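# Clamp the matching-width blank in the vise

## Task

Identify the plain metal blank whose width equals that of the dark setting master, then place it in the vise resting on the two loose low bars between the jaws, with both bars left standing upright, and with the blank pressed against the fixed jaw (the end block without hoses) and against the work stop (the short rod between the jaws). The setting master and the other blanks must not end up visibly toppled.

## Robot and tools

Robot: one custom six-joint arm with a two-finger parallel gripper and a wrist camera. Upper arm 428 mm (shoulder to elbow), forearm 505 mm (elbow to wrist pitch), and the forearm's roll axis sits 150 mm to the side of the elbow axis. The URDF root link is at (0, 0, +0.091) m with quat_wxyz (+0.961, +0.218, +0.172, -0.001), so the base is tilted relative to the table. Joint positions list joint1 to joint6 from the base outward, then the gripper opening in metres.

Frame: every pose, velocity and target is in the scene frame. Its origin is on the table top under the base, +z is up, and +y points left when facing along +x. Reported hand pose can be off by a few centimetres, more at long reach.

Gripper: the fingers point along the gripper's +z axis and close along its y axis. end_effector_position is the pinch point between closed pads, roughly 2 cm short of the fingertips; closing pushes the tips about 10 mm further along +z, mostly while the pads are wider than 40 mm. Opening is a number from -1 (closed) to +1 (fully open, 0.084 m). grip_measured uses the same scale. To hold a part, keep commanding an opening clearly below grip_measured; a lower number squeezes harder (about 24 N per pad at most). A 0 is a real command, so resend the current value to leave the fingers alone.

execute_actions(actions, cameras): actions is one list for the single arm, made of actions; each action is a table of up to 15 rows, and each row is 8 numbers [x, y, z, qw, qx, qy, qz, opening]. x, y, z are an absolute goal position for the pinch point in metres and qw..qz an absolute goal orientation (w first), both in the scene frame; opening is on the -1..+1 scale. Each row lasts one control step of 1/30 s; a table shorter than 15 rows repeats its final row. A row whose goal lies more than 0.6 m from the gripper (along any gripper axis, measured at that action's start) is refused, and a bad first action rejects the whole call. Repeat the quaternion in every row to hold an orientation rather than copying a drifted reported one. cameras: list of names, ["all"], or [] ; an empty actions list returns images by default.

Each step the controller limits the command to 70 mm and 16 degrees from the measured pose, so a far goal may not be reached in one action; the result's Hand target line shows where the arm is actually headed, and you must send the remainder next.

move(target, speed, blend, opening_speed, blocking, cameras): target is one 8-number row, or a list of up to 15 such rows, all absolute scene-frame poses with opening. speed is the path's top speed in m/s, 0.002 to 1 (default 0.25), rotation capped at twice that in rad/s; one value or one per leg. blend (m) rounds corners of a list. opening_speed is the finger rate per second on the -1..+1 scale, at least 0.2. blocking=false returns after about 0.5 s while motion continues; a new move replaces a running one. The path ignores obstacles and the gripper may lag or overshoot, especially fast or with the arm nearly straight. The move: line reports done (within 3 mm and 2 degrees), off_target, moving, held or fault, plus limits=paced (command clipped) or limits=held (steps withheld). Neither done nor off_target proves contact or its absence.

wait(seconds 0 to 10): let the scene run with the last command held. stop(): brake a running move. zoom_image(camera, region): region is [x0, y0, x1, y1] pixels from the top-left of that camera's latest image, at most 504 x 504. show_instructions(): shows the reference images. clear_fault(): clears a reported torque fault only. read_manual(section): licence texts. finished_scene(scene): ends the current scene, given its number; irreversible.

Cameras: cam_head_left, cam_head_right, cam_high, cam_low, cam_wrist, each 672x504.

Result lines: state with end_effector_position, end_effector_quat_wxyz and velocities (velocities dropped when joint speeds read within noise); Joint positions; joint torques (drive output including arm weight, with offsets and noise; positive means toward a larger joint value); Tool commands; Hand target; for execute_actions, positions at some steps; a Wrist depth line as a 7x7 grid of median distances in mm, rows split by " / ", valid 195 to 3000, "-" for no value; MOTOR HOT above 65 °C and fault lines.

Avoid: dropping the blank, releasing it while it moves, fast contacts, and pushing far past a contact (an arm blocked by an object keeps pressing). Contact torque limits (N m): waist 55.2, shoulder 55.2, elbow 46, forearm roll 24.8, wrist pitch 14.9, wrist roll 16.3; reaching one, or a motor saturating for 1 s, causes a torque fault needing clear_fault. Long holds, stretched poses or pushing at unreachable goals heat motors; at 80 °C the brakes lock for 30 s or more. Route paths around the arm's base (its mounting block counts as arm) to avoid flipping the shoulder posture. Nothing may fall off or be left off the table, the vise bars must remain standing, and loose objects may occasionally be nudged by outside pushes.

Each tool is called after "Request:" as a command line: name --argument value for each argument, lists and objects as JSON in quotes; but a table of rows of numbers goes row by row, as --pt "numbers of a row", without its own name.

Reference images:

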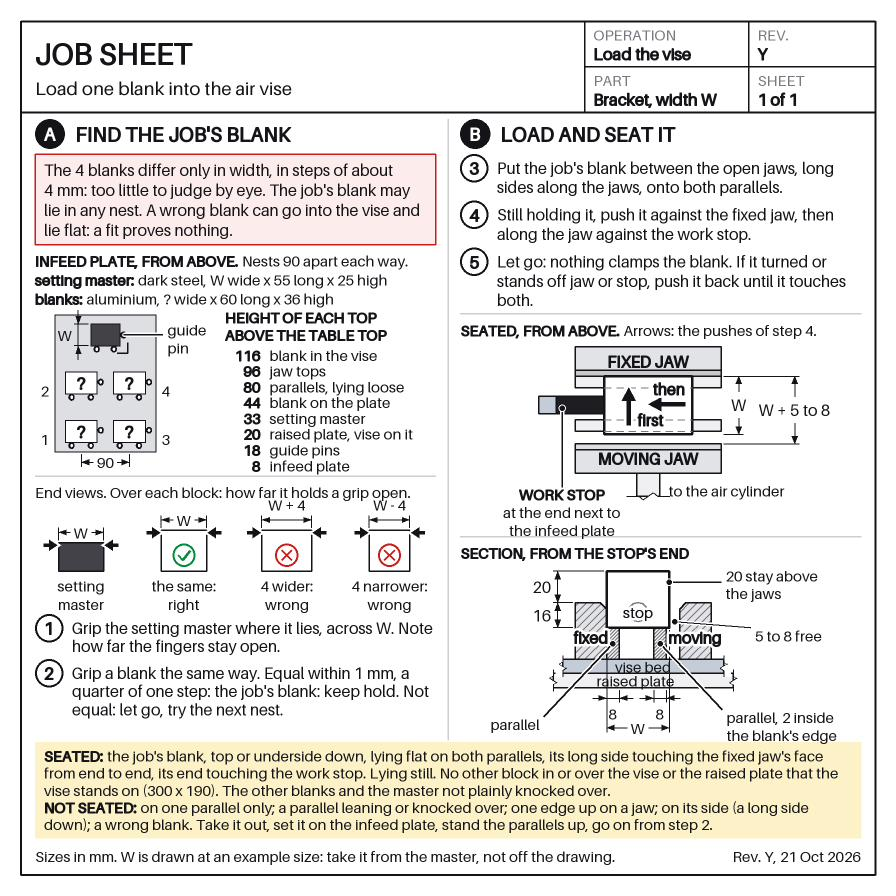

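## Session

Request:
execute_actions --actions '[]'

Scene clock: 0.00 s.
end_effector_position=(+0.2762, +0.1545, +0.2006) grip_measured=+1.00 end_effector_quat_wxyz=(-0.402, +0.800, +0.440, -0.068)
Joint positions: [0.509 -0.054 -0.358 0.682 -0.444 -1.139 0.084]
Joint velocities: within noise
Joint torques (N m): no reading
Wrist depth (mm): [2893 2804 2202 1864 1562 1346 1211 / - 2617 2118 1788 1506 1325 1240 / - 2462 2011 1683 1442 1330 342 / 2727 2338 1922 1651 1480 368 337 / 2673 2181 1842 1621 406 365 329 / 2690 2084 1818 457 405 355 319 / 2500 2086 499 442 392 347 312]
Hand target: +0.2762, +0.1545, +0.2006; -0.402, +0.800, +0.440, -0.068
Tool commands: gripper/opening=+1.0

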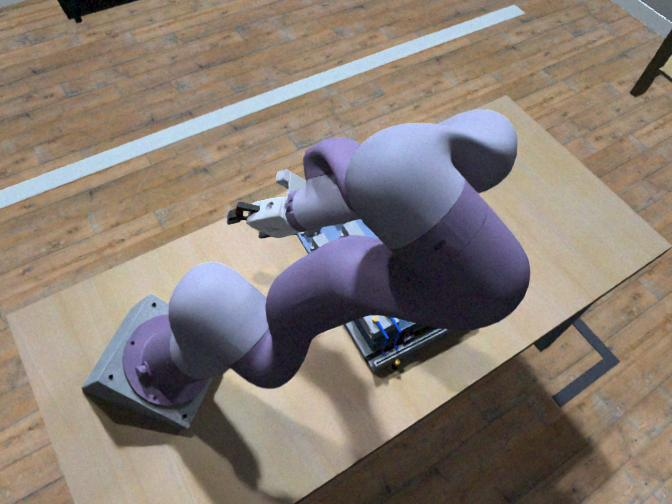

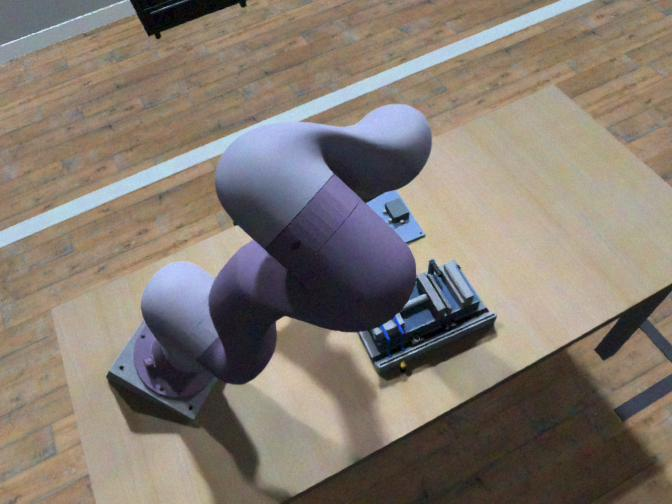

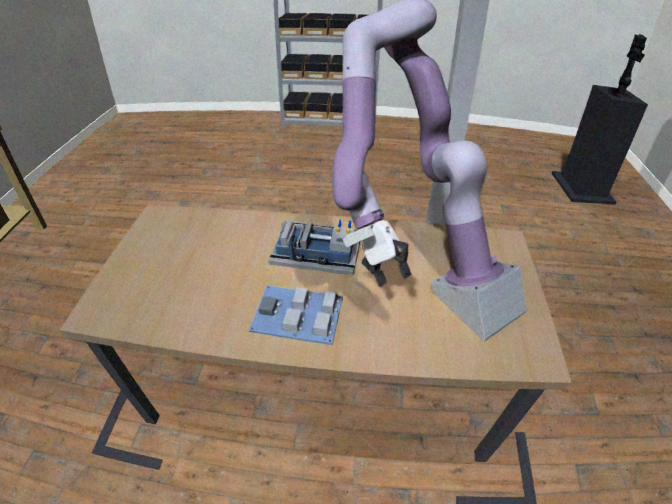

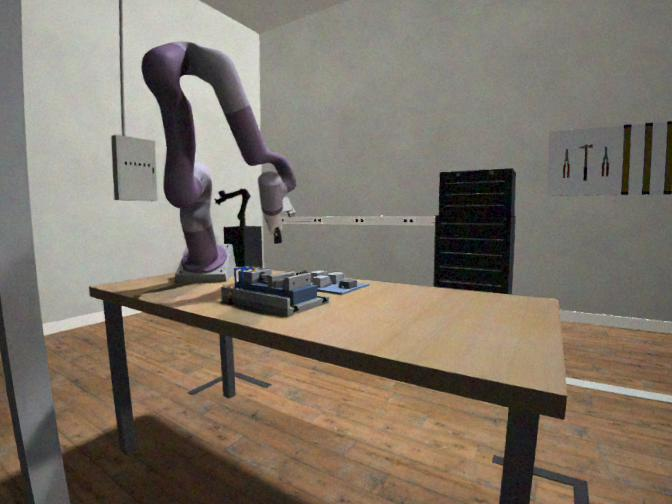

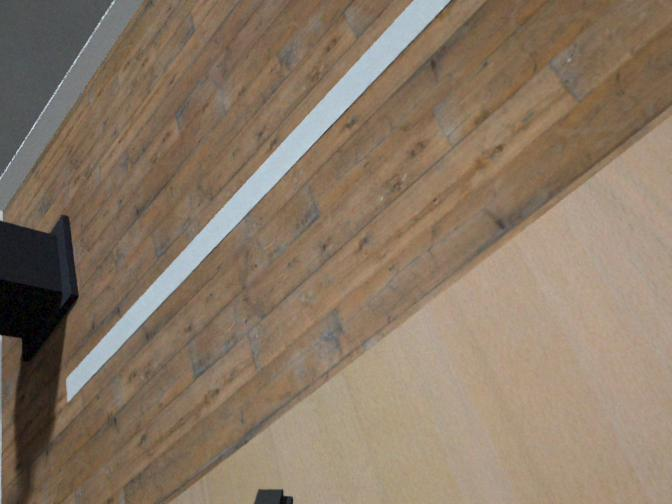

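Request:
zoom_image --camera "cam_high" --region '[220, 190, 440, 355]'

Request:
zoom_image --camera "cam_low" --region '[200, 230, 400, 330]'

Scaled by 2.291 from the camera's 672x504 image, which has a finer 960x720 frame.

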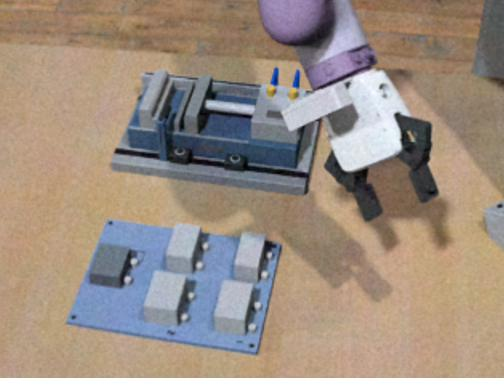

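Scaled by 2.520 from the camera's 672x504 image, which has a finer 960x720 frame.

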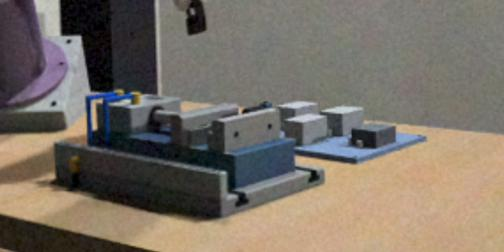

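Request:
move --pt "0.30 0.15 0.38 0 0.7071 0.7071 0 1" --pt "0.45 0.1 0.42 0 0.7071 0.7071 0 1" --speed 0.25 --cameras '["all"]'

Scene clock: 68.63 s.
end_effector_position=(+0.4499, +0.1000, +0.4200) grip_measured=+1.00 end_effector_quat_wxyz=(+0.000, +0.707, +0.707, +0.000)
Joint positions: [0.987 0.12 -0.779 -0.584 -1.164 -0.278 0.084]
Joint torques (N m): [1.22 -3.72 -36.37 1.88 -2.48 -1.34]
Wrist depth (mm): [549 548 547 548 547 548 548 / 550 549 549 551 549 547 549 / 552 551 550 552 542 540 542 / 550 551 551 552 542 542 542 / 552 552 552 550 543 525 543 / 553 553 554 554 552 553 552 / 555 554 553 554 553 551 555]
Hand target: +0.4500, +0.1000, +0.4200; +0.000, +0.707, +0.707, +0.000
Off the commanded pose: 0.000 m, 0 deg.
move: done

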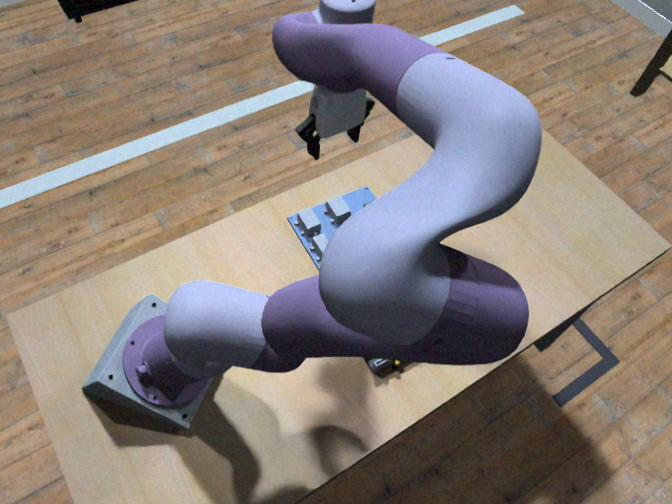

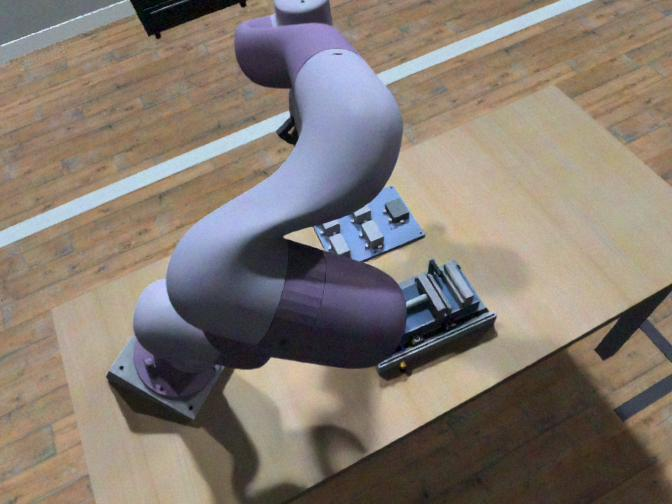

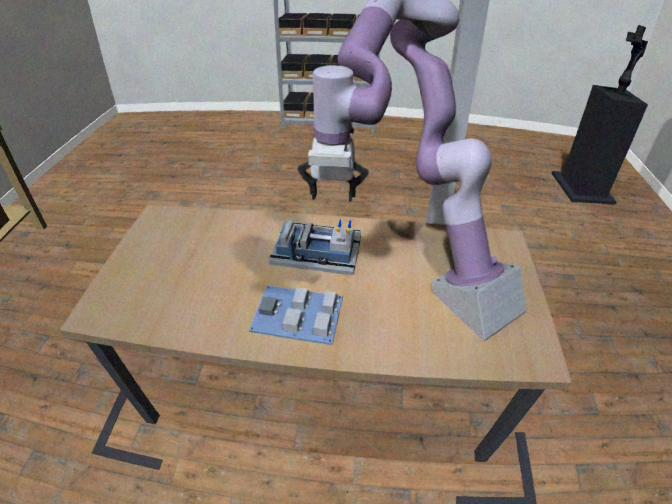

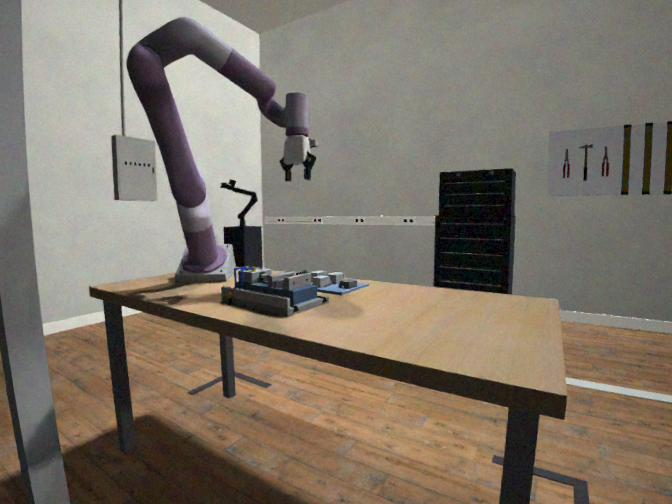

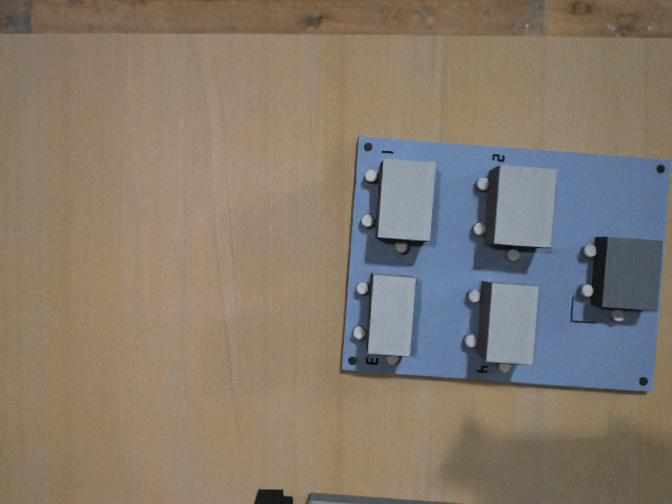

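Request:
zoom_image --camera "cam_wrist" --region '[340, 130, 508, 256]'

Request:
zoom_image --camera "cam_wrist" --region '[504, 230, 672, 356]'

Request:
zoom_image --camera "cam_wrist" --region '[340, 256, 508, 382]'

Scaled by 3.000 from the camera's 672x504 image, which has a finer 960x720 frame.

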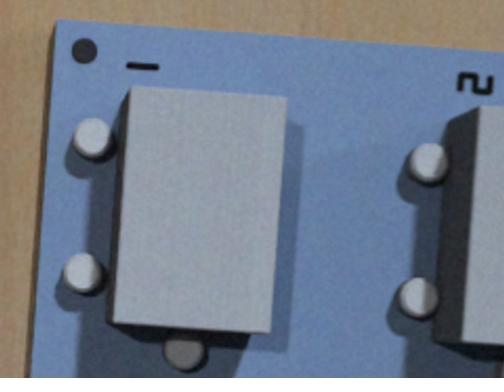

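Scaled by 3.000 from the camera's 672x504 image, which has a finer 960x720 frame.

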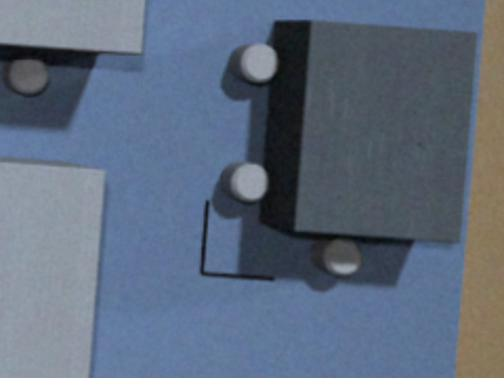

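Scaled by 3.000 from the camera's 672x504 image, which has a finer 960x720 frame.

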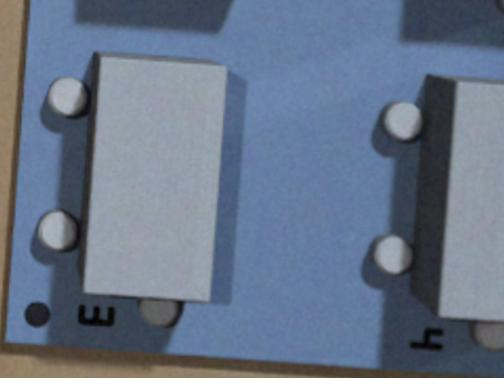

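Request:
move --target '[0.55, 0.1, 0.42, 0, 0.7071, 0.7071, 0, 1]' --cameras '["cam_wrist"]'

Request:
move --target '[0.55, 0.2, 0.42, 0, 0.7071, 0.7071, 0, 1]' --cameras '["cam_wrist"]'

Scene clock: 144.30 s.
end_effector_position=(+0.5499, +0.1000, +0.4200) grip_measured=+1.00 end_effector_quat_wxyz=(+0.000, +0.707, +0.707, +0.000)
Joint positions: [0.838 -0.004 -0.963 -0.615 -1.146 -0.422 0.084]
Joint torques (N m): [4.05 3.53 -36.24 2.04 2.6 -1.37]
Wrist depth (mm): [548 548 550 548 546 547 547 / 550 549 550 549 548 548 548 / 550 550 549 540 542 542 549 / 551 551 551 543 542 541 551 / 553 551 544 543 544 544 552 / 553 553 552 552 553 553 552 / 554 553 552 553 554 554 552]
Hand target: +0.5500, +0.1000, +0.4200; +0.000, +0.707, +0.707, +0.000
Off the commanded pose: 0.000 m, 0 deg.
move: done
Images, in order (width x height): cam_wrist 672x504.

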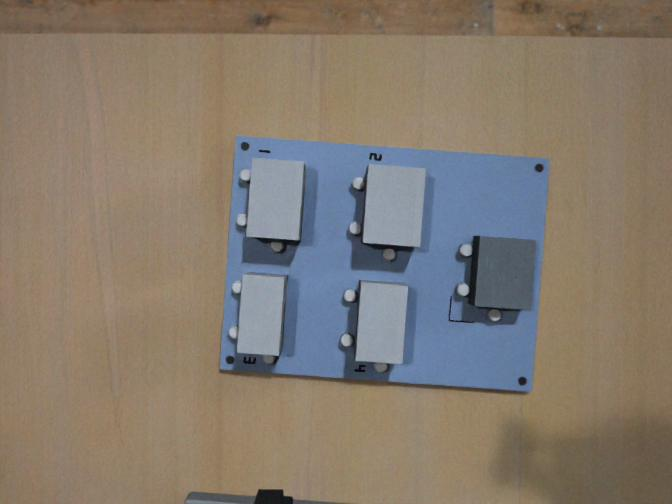

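Scene clock: 145.40 s.
end_effector_position=(+0.5500, +0.2000, +0.4200) grip_measured=+1.00 end_effector_quat_wxyz=(+0.000, +0.707, +0.707, +0.000)
Joint positions: [0.934 -0.208 -1.102 -0.603 -1.136 -0.312 0.084]
Joint torques (N m): [17.2 8.99 -36.27 1.93 -2.51 1.46]
Wrist depth (mm): [1297 1301 1292 1282 1297 1290 1301 / 1302 1294 1299 1291 1293 1295 1295 / 549 551 550 549 550 550 550 / 550 550 551 552 551 551 550 / 551 552 551 542 542 545 551 / 554 553 546 545 543 545 552 / 554 555 545 546 545 545 553]
Hand target: +0.5500, +0.2000, +0.4200; +0.000, +0.707, +0.707, +0.000
Off the commanded pose: 0.000 m, 0 deg.
move: done
Images, in order (width x height): cam_wrist 672x504.

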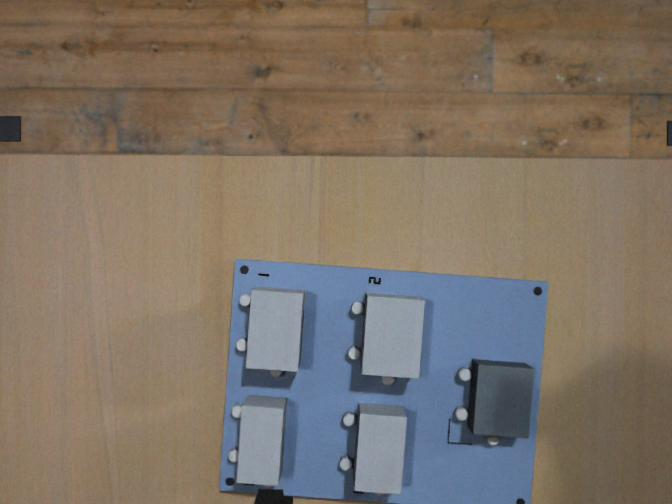

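Request:
move --target '[0.5, -0.15, 0.42, 0, 0.7071, 0.7071, 0, 1]' --cameras '["all"]'

Scene clock: 162.93 s.
end_effector_position=(+0.4999, -0.1499, +0.4199) grip_measured=+1.00 end_effector_quat_wxyz=(+0.000, +0.707, +0.707, +0.000)
Joint positions: [0.486 0.544 -0.706 -0.596 -1.204 -0.881 0.084]
Joint torques (N m): [-4.99 18.5 -35.49 2.26 2.71 -1.36]
Wrist depth (mm): [549 549 548 538 538 540 546 / 549 550 548 548 548 548 547 / 551 551 550 550 550 550 551 / 552 550 550 491 491 490 549 / 553 553 550 466 491 471 551 / 553 552 512 517 532 491 553 / 553 554 554 553 554 554 553]
Hand target: +0.5000, -0.1500, +0.4200; +0.000, +0.707, +0.707, +0.000
Off the commanded pose: 0.000 m, 0 deg.
move: done

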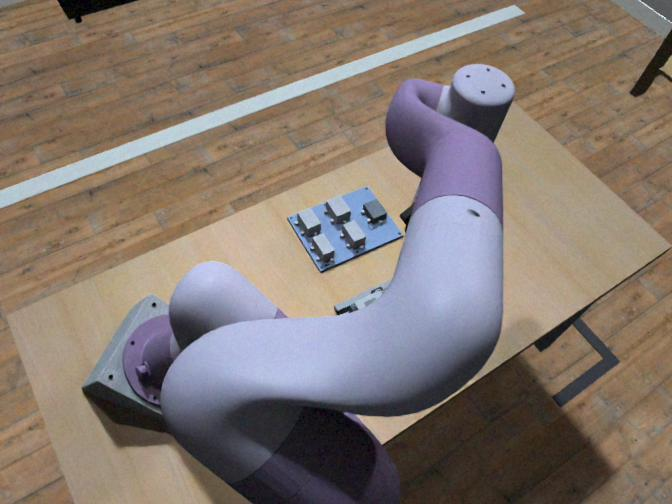

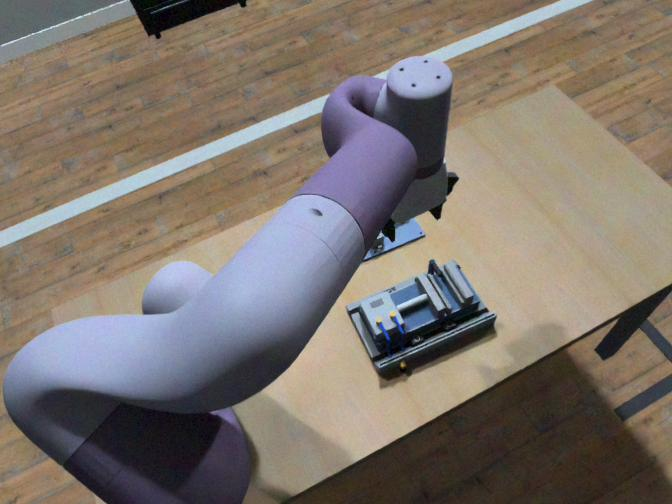

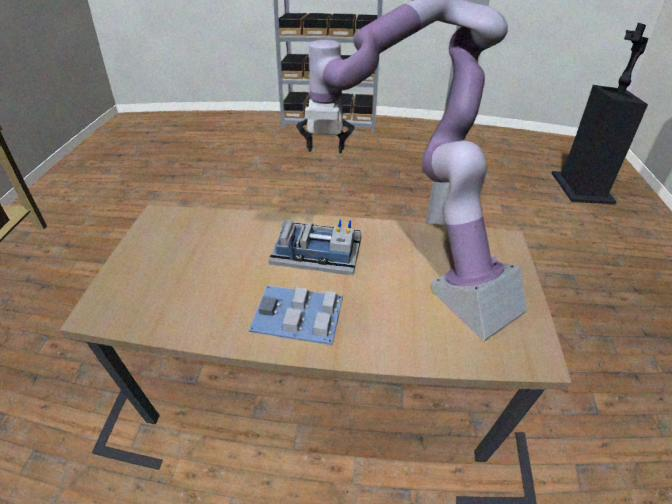

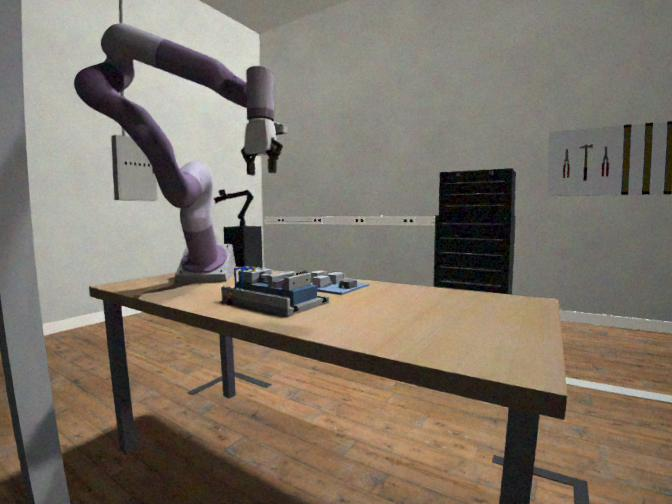

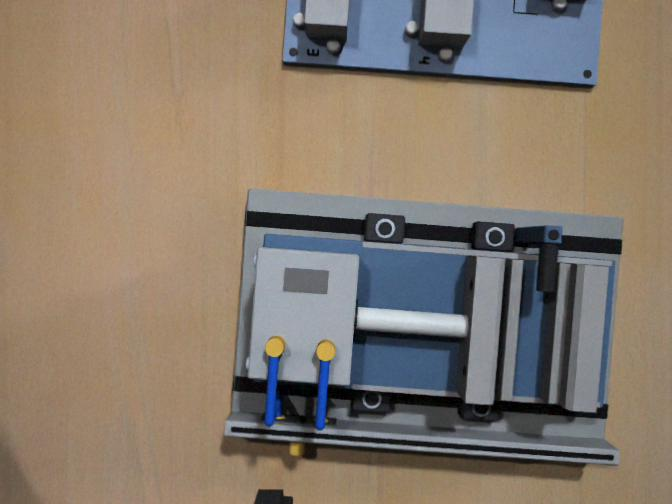

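Request:
zoom_image --camera "cam_wrist" --region '[456, 216, 624, 342]'

Request:
zoom_image --camera "cam_wrist" --region '[440, 216, 640, 426]'

Scaled by 3.000 from the camera's 672x504 image, which has a finer 960x720 frame.

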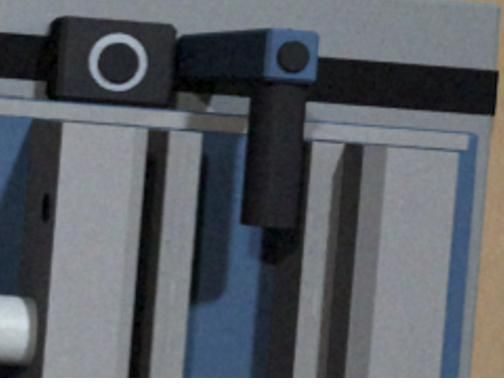

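Scaled by 2.400 from the camera's 672x504 image, which has a finer 960x720 frame.

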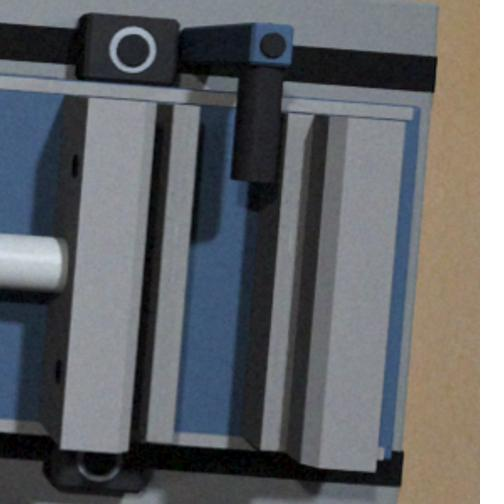

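Request:
move --pt "0.6 0.1 0.35 0 0.73195 0.68137 0 1" --pt "0.648 0.1415 0.20 0 0.73195 0.68137 0 1" --blend 0.03 --cameras '["cam_wrist"]'

Scene clock: 315.13 s.
end_effector_position=(+0.6480, +0.1415, +0.2001) grip_measured=+1.00 end_effector_quat_wxyz=(+0.000, +0.732, +0.681, +0.000)
Joint positions: [0.575 -0.406 -1.074 -0.83 -0.802 -0.294 0.084]
Joint torques (N m): [10.15 17.44 -31.51 -0.65 2.75 1.34]
Wrist depth (mm): [329 329 330 329 329 329 328 / 330 330 329 329 329 329 329 / 330 330 329 330 330 330 330 / 308 287 286 322 322 330 330 / 308 287 287 322 323 331 331 / 324 324 323 323 299 332 332 / 302 324 298 324 324 332 331]
Hand target: +0.6480, +0.1415, +0.2000; +0.000, +0.732, +0.681, +0.000
Off the commanded pose: 0.000 m, 0 deg.
move: done
Images, in order (width x height): cam_wrist 672x504.

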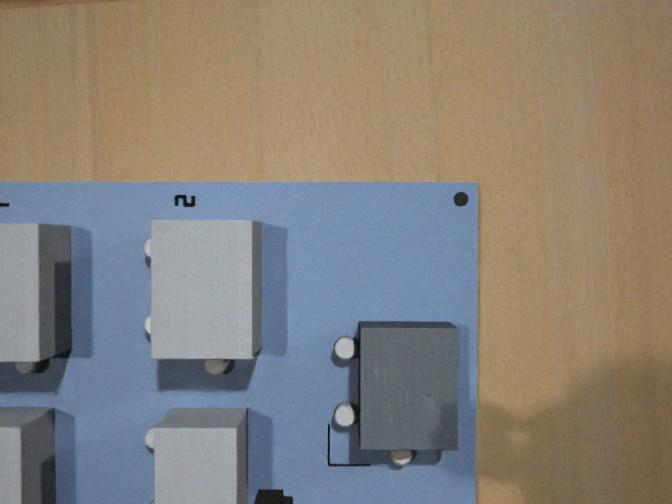

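Request:
zoom_image --camera "cam_wrist" --region '[130, 200, 298, 326]'

Request:
zoom_image --camera "cam_wrist" --region '[320, 300, 488, 426]'

Request:
zoom_image --camera "cam_wrist" --region '[320, 378, 488, 504]'

Scaled by 3.000 from the camera's 672x504 image, which has a finer 960x720 frame.

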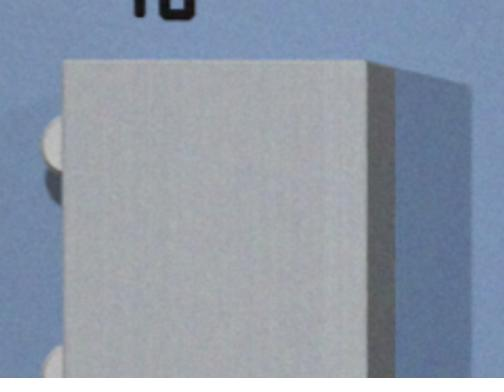

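Scaled by 3.000 from the camera's 672x504 image, which has a finer 960x720 frame.

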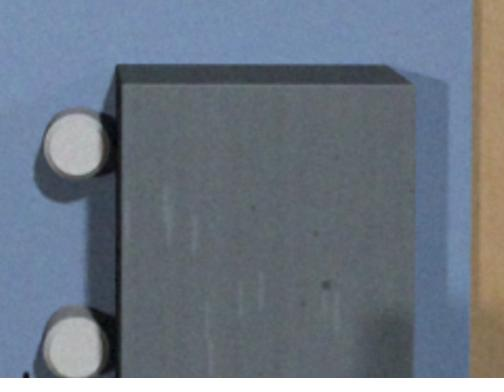

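Scaled by 3.000 from the camera's 672x504 image, which has a finer 960x720 frame.

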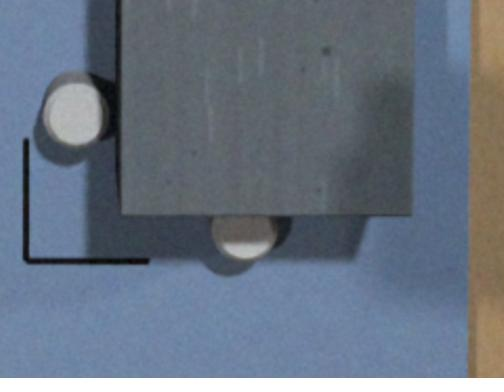

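Request:
move --pt "0.648 0.1415 0.08 0 0.73195 0.68137 0 1" --pt "0.648 0.1415 0.044 0 0.73195 0.68137 0 1" --speed '[0.2, 0.05]' --cameras '["all"]'

Scene clock: 348.93 s.
end_effector_position=(+0.6480, +0.1415, +0.0441) grip_measured=+1.00 end_effector_quat_wxyz=(+0.000, +0.732, +0.681, +0.000)
Joint positions: [0.439 -0.638 -1.097 -1.096 -0.623 -0.096 0.084]
Joint torques (N m): [11.83 22.65 -26.01 -1.11 2.77 1.44]
Wrist depth (mm): [- - - - - - - / - - - - - - - / - - - - - - - / - - - - - - - / - - - - - - - / - - - - - - - / - - - - - - -]
Hand target: +0.6480, +0.1415, +0.0440; +0.000, +0.732, +0.681, +0.000
Off the commanded pose: 0.000 m, 0 deg.
move: done

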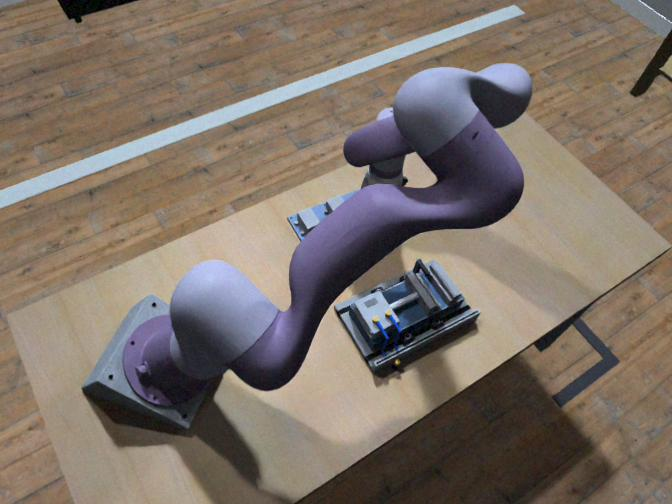

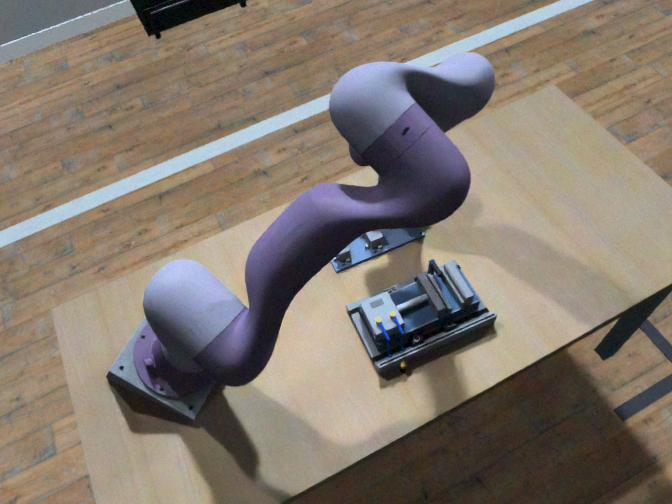

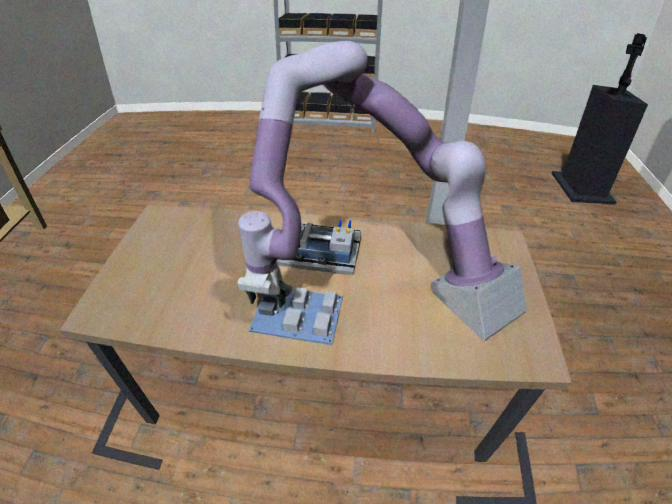

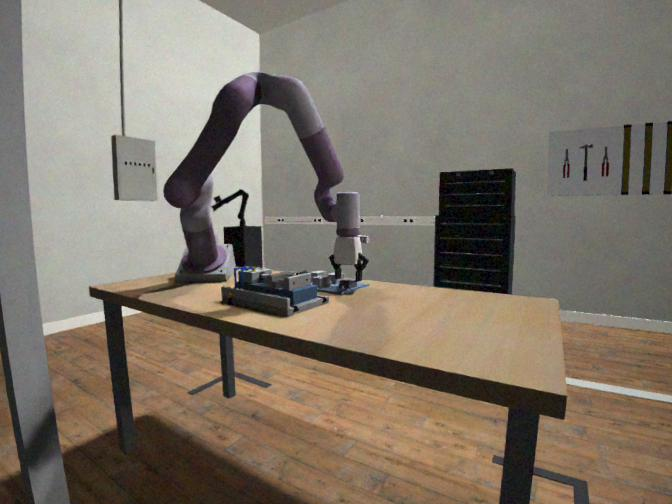

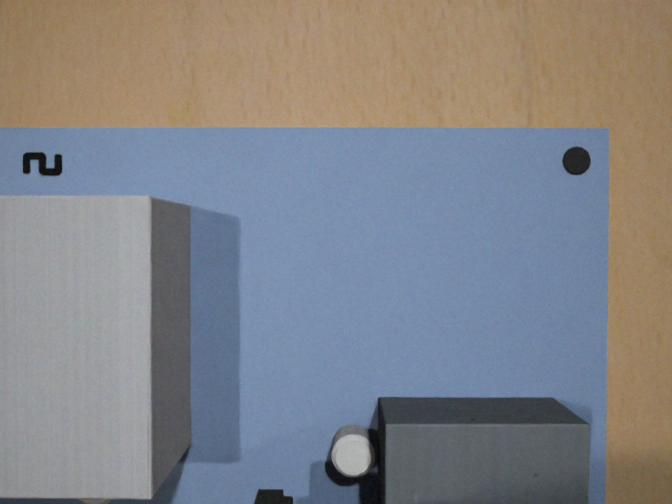

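Request:
move --target '[0.648, 0.1415, 0.044, 0, 0.73195, 0.68137, 0, -0.2]' --speed 0.05 --opening_speed 0.6 --cameras '["cam_wrist", "cam_high"]'

Scene clock: 364.03 s.
end_effector_position=(+0.6479, +0.1415, +0.0440) grip_measured=-0.01 end_effector_quat_wxyz=(+0.000, +0.732, +0.681, +0.000)
Joint positions: [0.439 -0.638 -1.097 -1.096 -0.623 -0.096 0.044]
Joint torques (N m): [12.3 26.42 -25.08 -0.86 1.44 1.32]
Wrist depth (mm): [- - - - - - - / - - - - - - - / - - - - - - - / - - - - - - - / - - - - - - - / - - - - - - - / - - - - - - -]
Hand target: +0.6480, +0.1415, +0.0440; +0.000, +0.732, +0.681, +0.000
Off the commanded pose: 0.000 m, 0 deg.
move: done
Images, in order (width x height): cam_high 672x504, cam_wrist 672x504.

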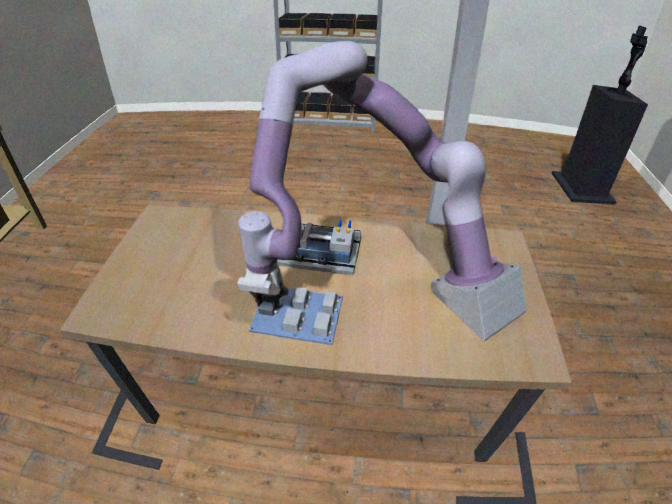

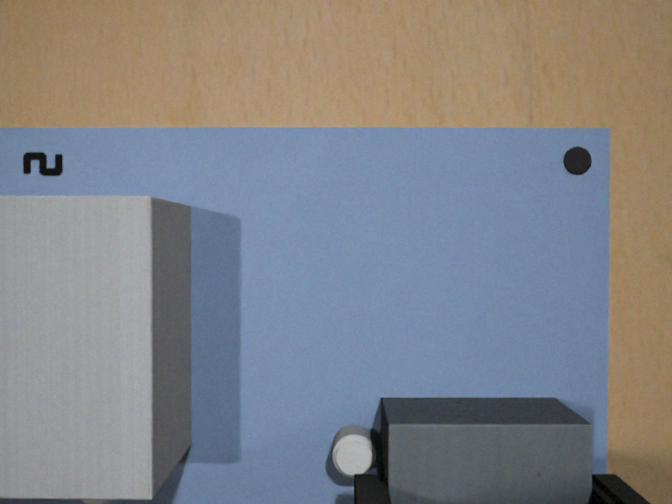

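Request:
move --pt "0.648 0.1415 0.044 0 0.73195 0.68137 0 0.8" --pt "0.648 0.1415 0.12 0 0.73195 0.68137 0 0.8" --pt "0.561 0.1944 0.13 0 0.73195 0.68137 0 0.8" --speed '[0.05, 0.15, 0.25]' --opening_speed 1.0 --cameras '["cam_wrist"]'

Scene clock: 417.57 s.
end_effector_position=(+0.5610, +0.1944, +0.1300) grip_measured=+0.80 end_effector_quat_wxyz=(+0.000, +0.732, +0.681, +0.000)
Joint positions: [0.646 -0.514 -0.955 -0.99 -0.691 0.005 0.077]
Joint torques (N m): [21.49 18.37 -11.11 -1.13 2.3 1.41]
Wrist depth (mm): [1003 1001 1007 1010 1007 259 259 / 260 259 259 259 259 259 259 / 260 260 260 260 260 260 260 / 261 260 260 261 261 260 260 / 261 253 253 253 252 252 253 / 261 217 253 253 217 253 253 / 262 218 253 253 217 253 253]
Hand target: +0.5610, +0.1944, +0.1300; +0.000, +0.732, +0.681, +0.000
Off the commanded pose: 0.000 m, 0 deg.
move: done
Images, in order (width x height): cam_wrist 672x504.

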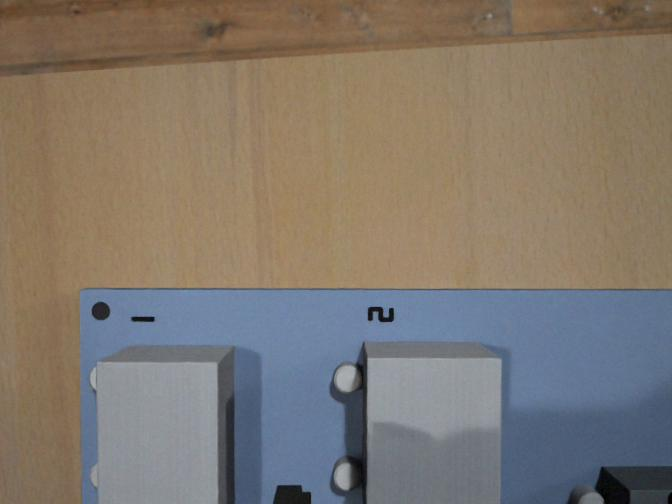

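Request:
move --pt "0.5601 0.1945 0.047 0 0.73195 0.68137 0 0.8" --pt "0.5601 0.1945 0.047 0 0.73195 0.68137 0 -0.2" --speed '[0.1, 0.05]' --opening_speed 0.8 --cameras '["cam_wrist"]'

Scene clock: 432.27 s.
end_effector_position=(+0.5601, +0.1945, +0.0470) grip_measured=-0.01 end_effector_quat_wxyz=(+0.000, +0.732, +0.681, +0.000)
Joint positions: [0.568 -0.654 -0.979 -1.178 -0.611 0.151 0.044]
Joint torques (N m): [11.54 21.61 -19.53 -0.82 2.33 1.35]
Wrist depth (mm): [- - - - - - - / - - - - - - - / - - - - - - - / - - - - - - - / - - - - - - - / - - - - - - - / - - - - - - -]
Hand target: +0.5601, +0.1945, +0.0470; +0.000, +0.732, +0.681, +0.000
Off the commanded pose: 0.000 m, 0 deg.
move: done
Images, in order (width x height): cam_wrist 672x504.

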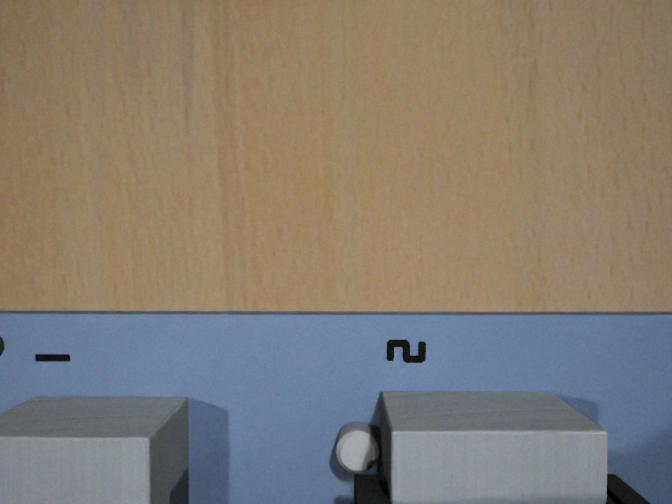

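Request:
move --pt "0.5601 0.1945 0.047 0 0.73195 0.68137 0 -0.7" --pt "0.5601 0.1945 0.09 0 0.73195 0.68137 0 -0.7" --pt "0.575 0.10 0.25 0 0.73195 0.68137 0 -0.7" --pt "0.60 -0.13 0.30 0 0.73195 0.68137 0 -0.7" --speed '[0.05, 0.08, 0.2, 0.2]' --blend '[0, 0.01, 0.05, 0]' --opening_speed 1.0 --cameras '["all"]'

Scene clock: 471.37 s.
end_effector_position=(+0.6000, -0.1300, +0.3000) grip_measured=-0.01 end_effector_quat_wxyz=(+0.000, +0.732, +0.681, +0.000)
Joint positions: [0.284 0.197 -0.801 -0.687 -0.894 -0.805 0.044]
Joint torques (N m): [1.45 33.73 -35.06 2.31 -1.86 -1.4]
Wrist depth (mm): [429 420 421 420 420 428 427 / 429 430 429 429 429 428 430 / 430 430 431 430 431 429 429 / 411 411 411 410 409 430 429 / 336 341 372 371 351 431 431 / 337 336 372 - 352 431 430 / 337 337 - - - - 432]
Hand target: +0.6000, -0.1300, +0.3000; +0.000, +0.732, +0.681, +0.000
Off the commanded pose: 0.000 m, 0 deg.
move: done

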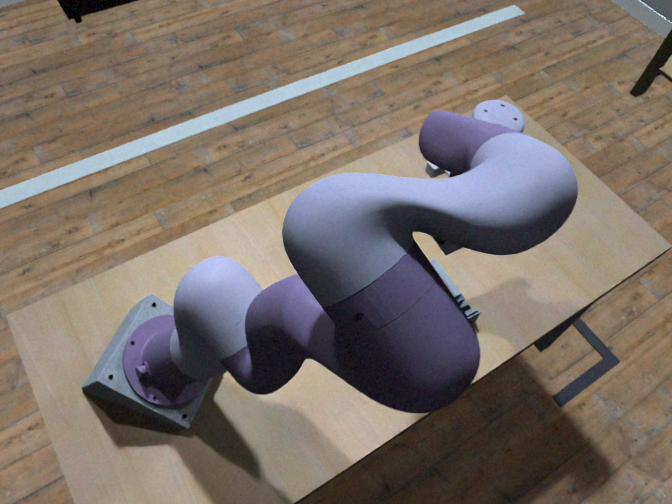

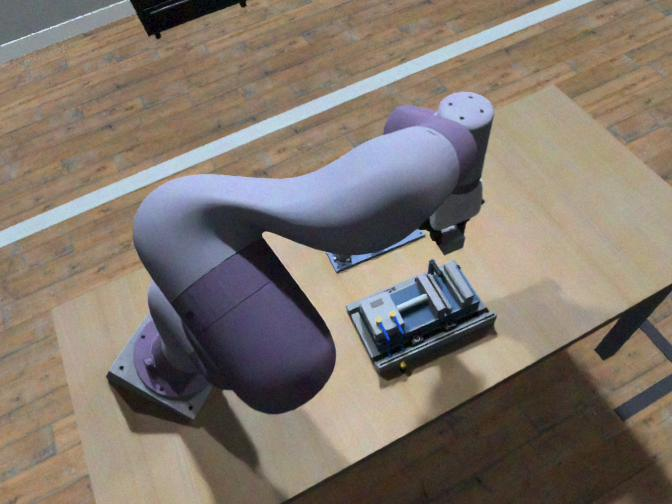

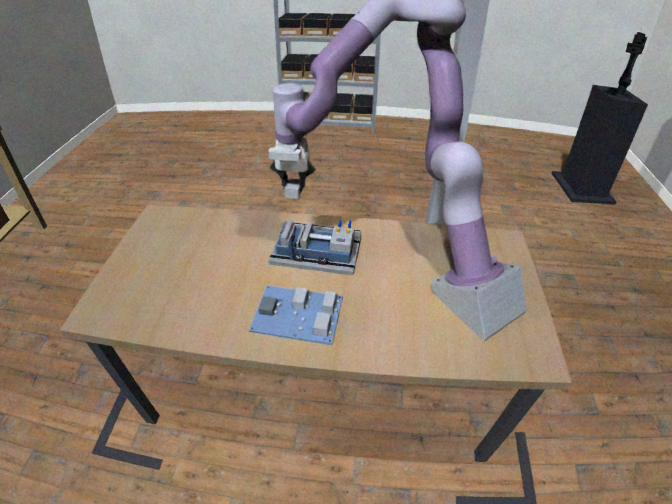

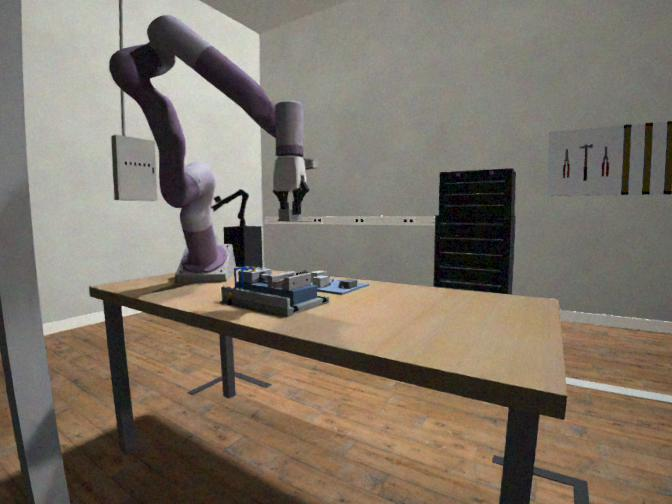

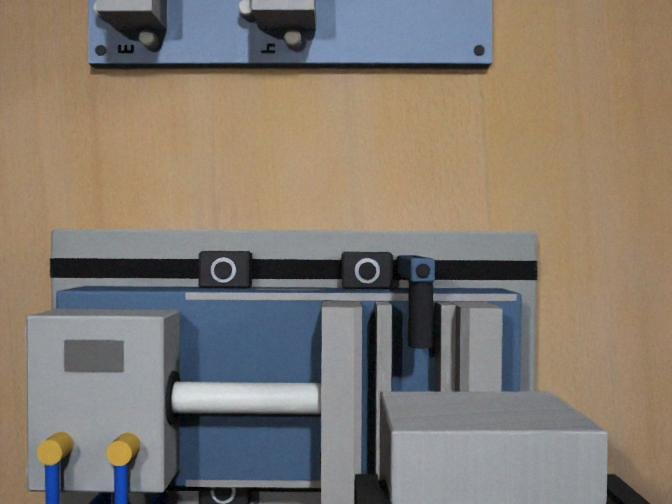

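Request:
zoom_image --camera "cam_wrist" --region '[310, 250, 530, 415]'

Request:
zoom_image --camera "cam_wrist" --region '[300, 380, 468, 504]'

Scaled by 2.291 from the camera's 672x504 image, which has a finer 960x720 frame.

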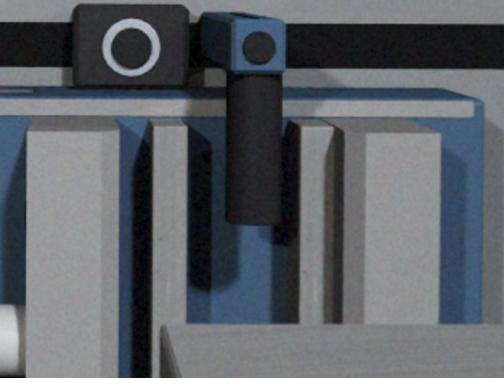

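Scaled by 3.000 from the camera's 672x504 image, which has a finer 960x720 frame.

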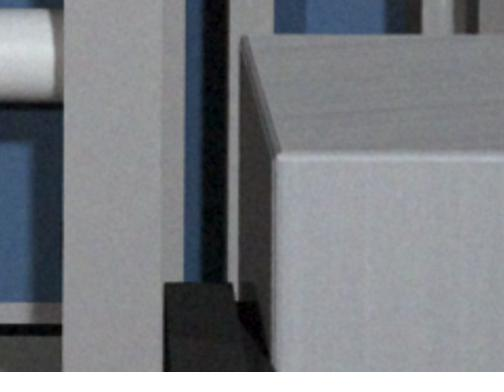

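Request:
move --target '[0.60505, -0.15041, 0.18, 0, 0.73195, 0.68137, 0, -0.7]' --speed 0.15 --cameras '["cam_wrist"]'

Request:
zoom_image --camera "cam_wrist" --region '[280, 252, 616, 504]'

Scene clock: 547.20 s.
end_effector_position=(+0.6050, -0.1504, +0.1801) grip_measured=-0.01 end_effector_quat_wxyz=(+0.000, +0.732, +0.681, +0.000)
Joint positions: [0.111 0.034 -0.761 -0.839 -0.654 -0.745 0.044]
Joint torques (N m): [2.66 12.68 -30.94 -0.96 2.73 1.29]
Wrist depth (mm): [309 309 309 309 309 309 309 / 310 310 309 310 309 309 309 / 311 310 310 310 309 309 309 / 291 275 290 275 217 290 310 / 233 251 251 219 251 218 311 / 217 232 232 215 251 215 311 / 217 252 252 - - - 312]
Hand target: +0.6050, -0.1504, +0.1800; +0.000, +0.732, +0.681, +0.000
Off the commanded pose: 0.000 m, 0 deg.
move: done
Images, in order (width x height): cam_wrist 672x504.

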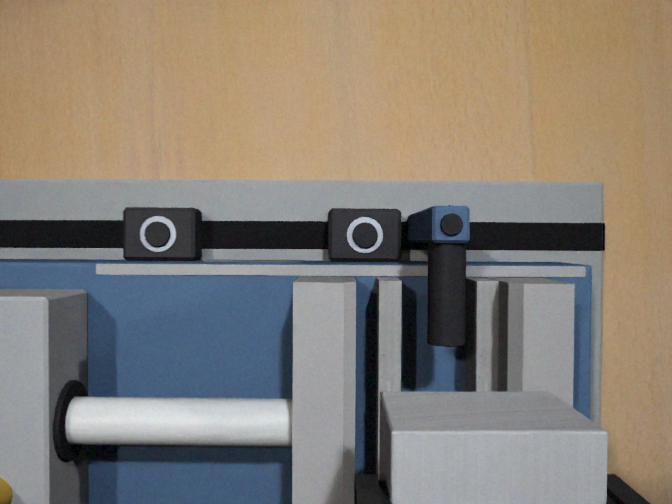

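Scaled by 1.500 from the camera's 672x504 image, which has a finer 960x720 frame.

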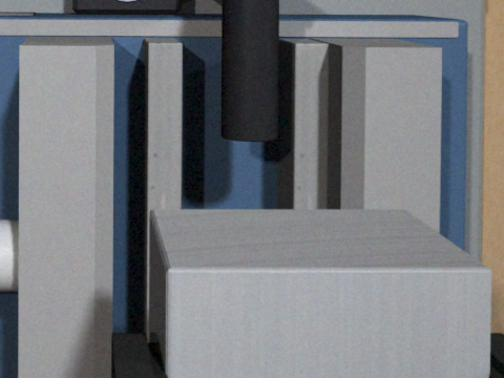

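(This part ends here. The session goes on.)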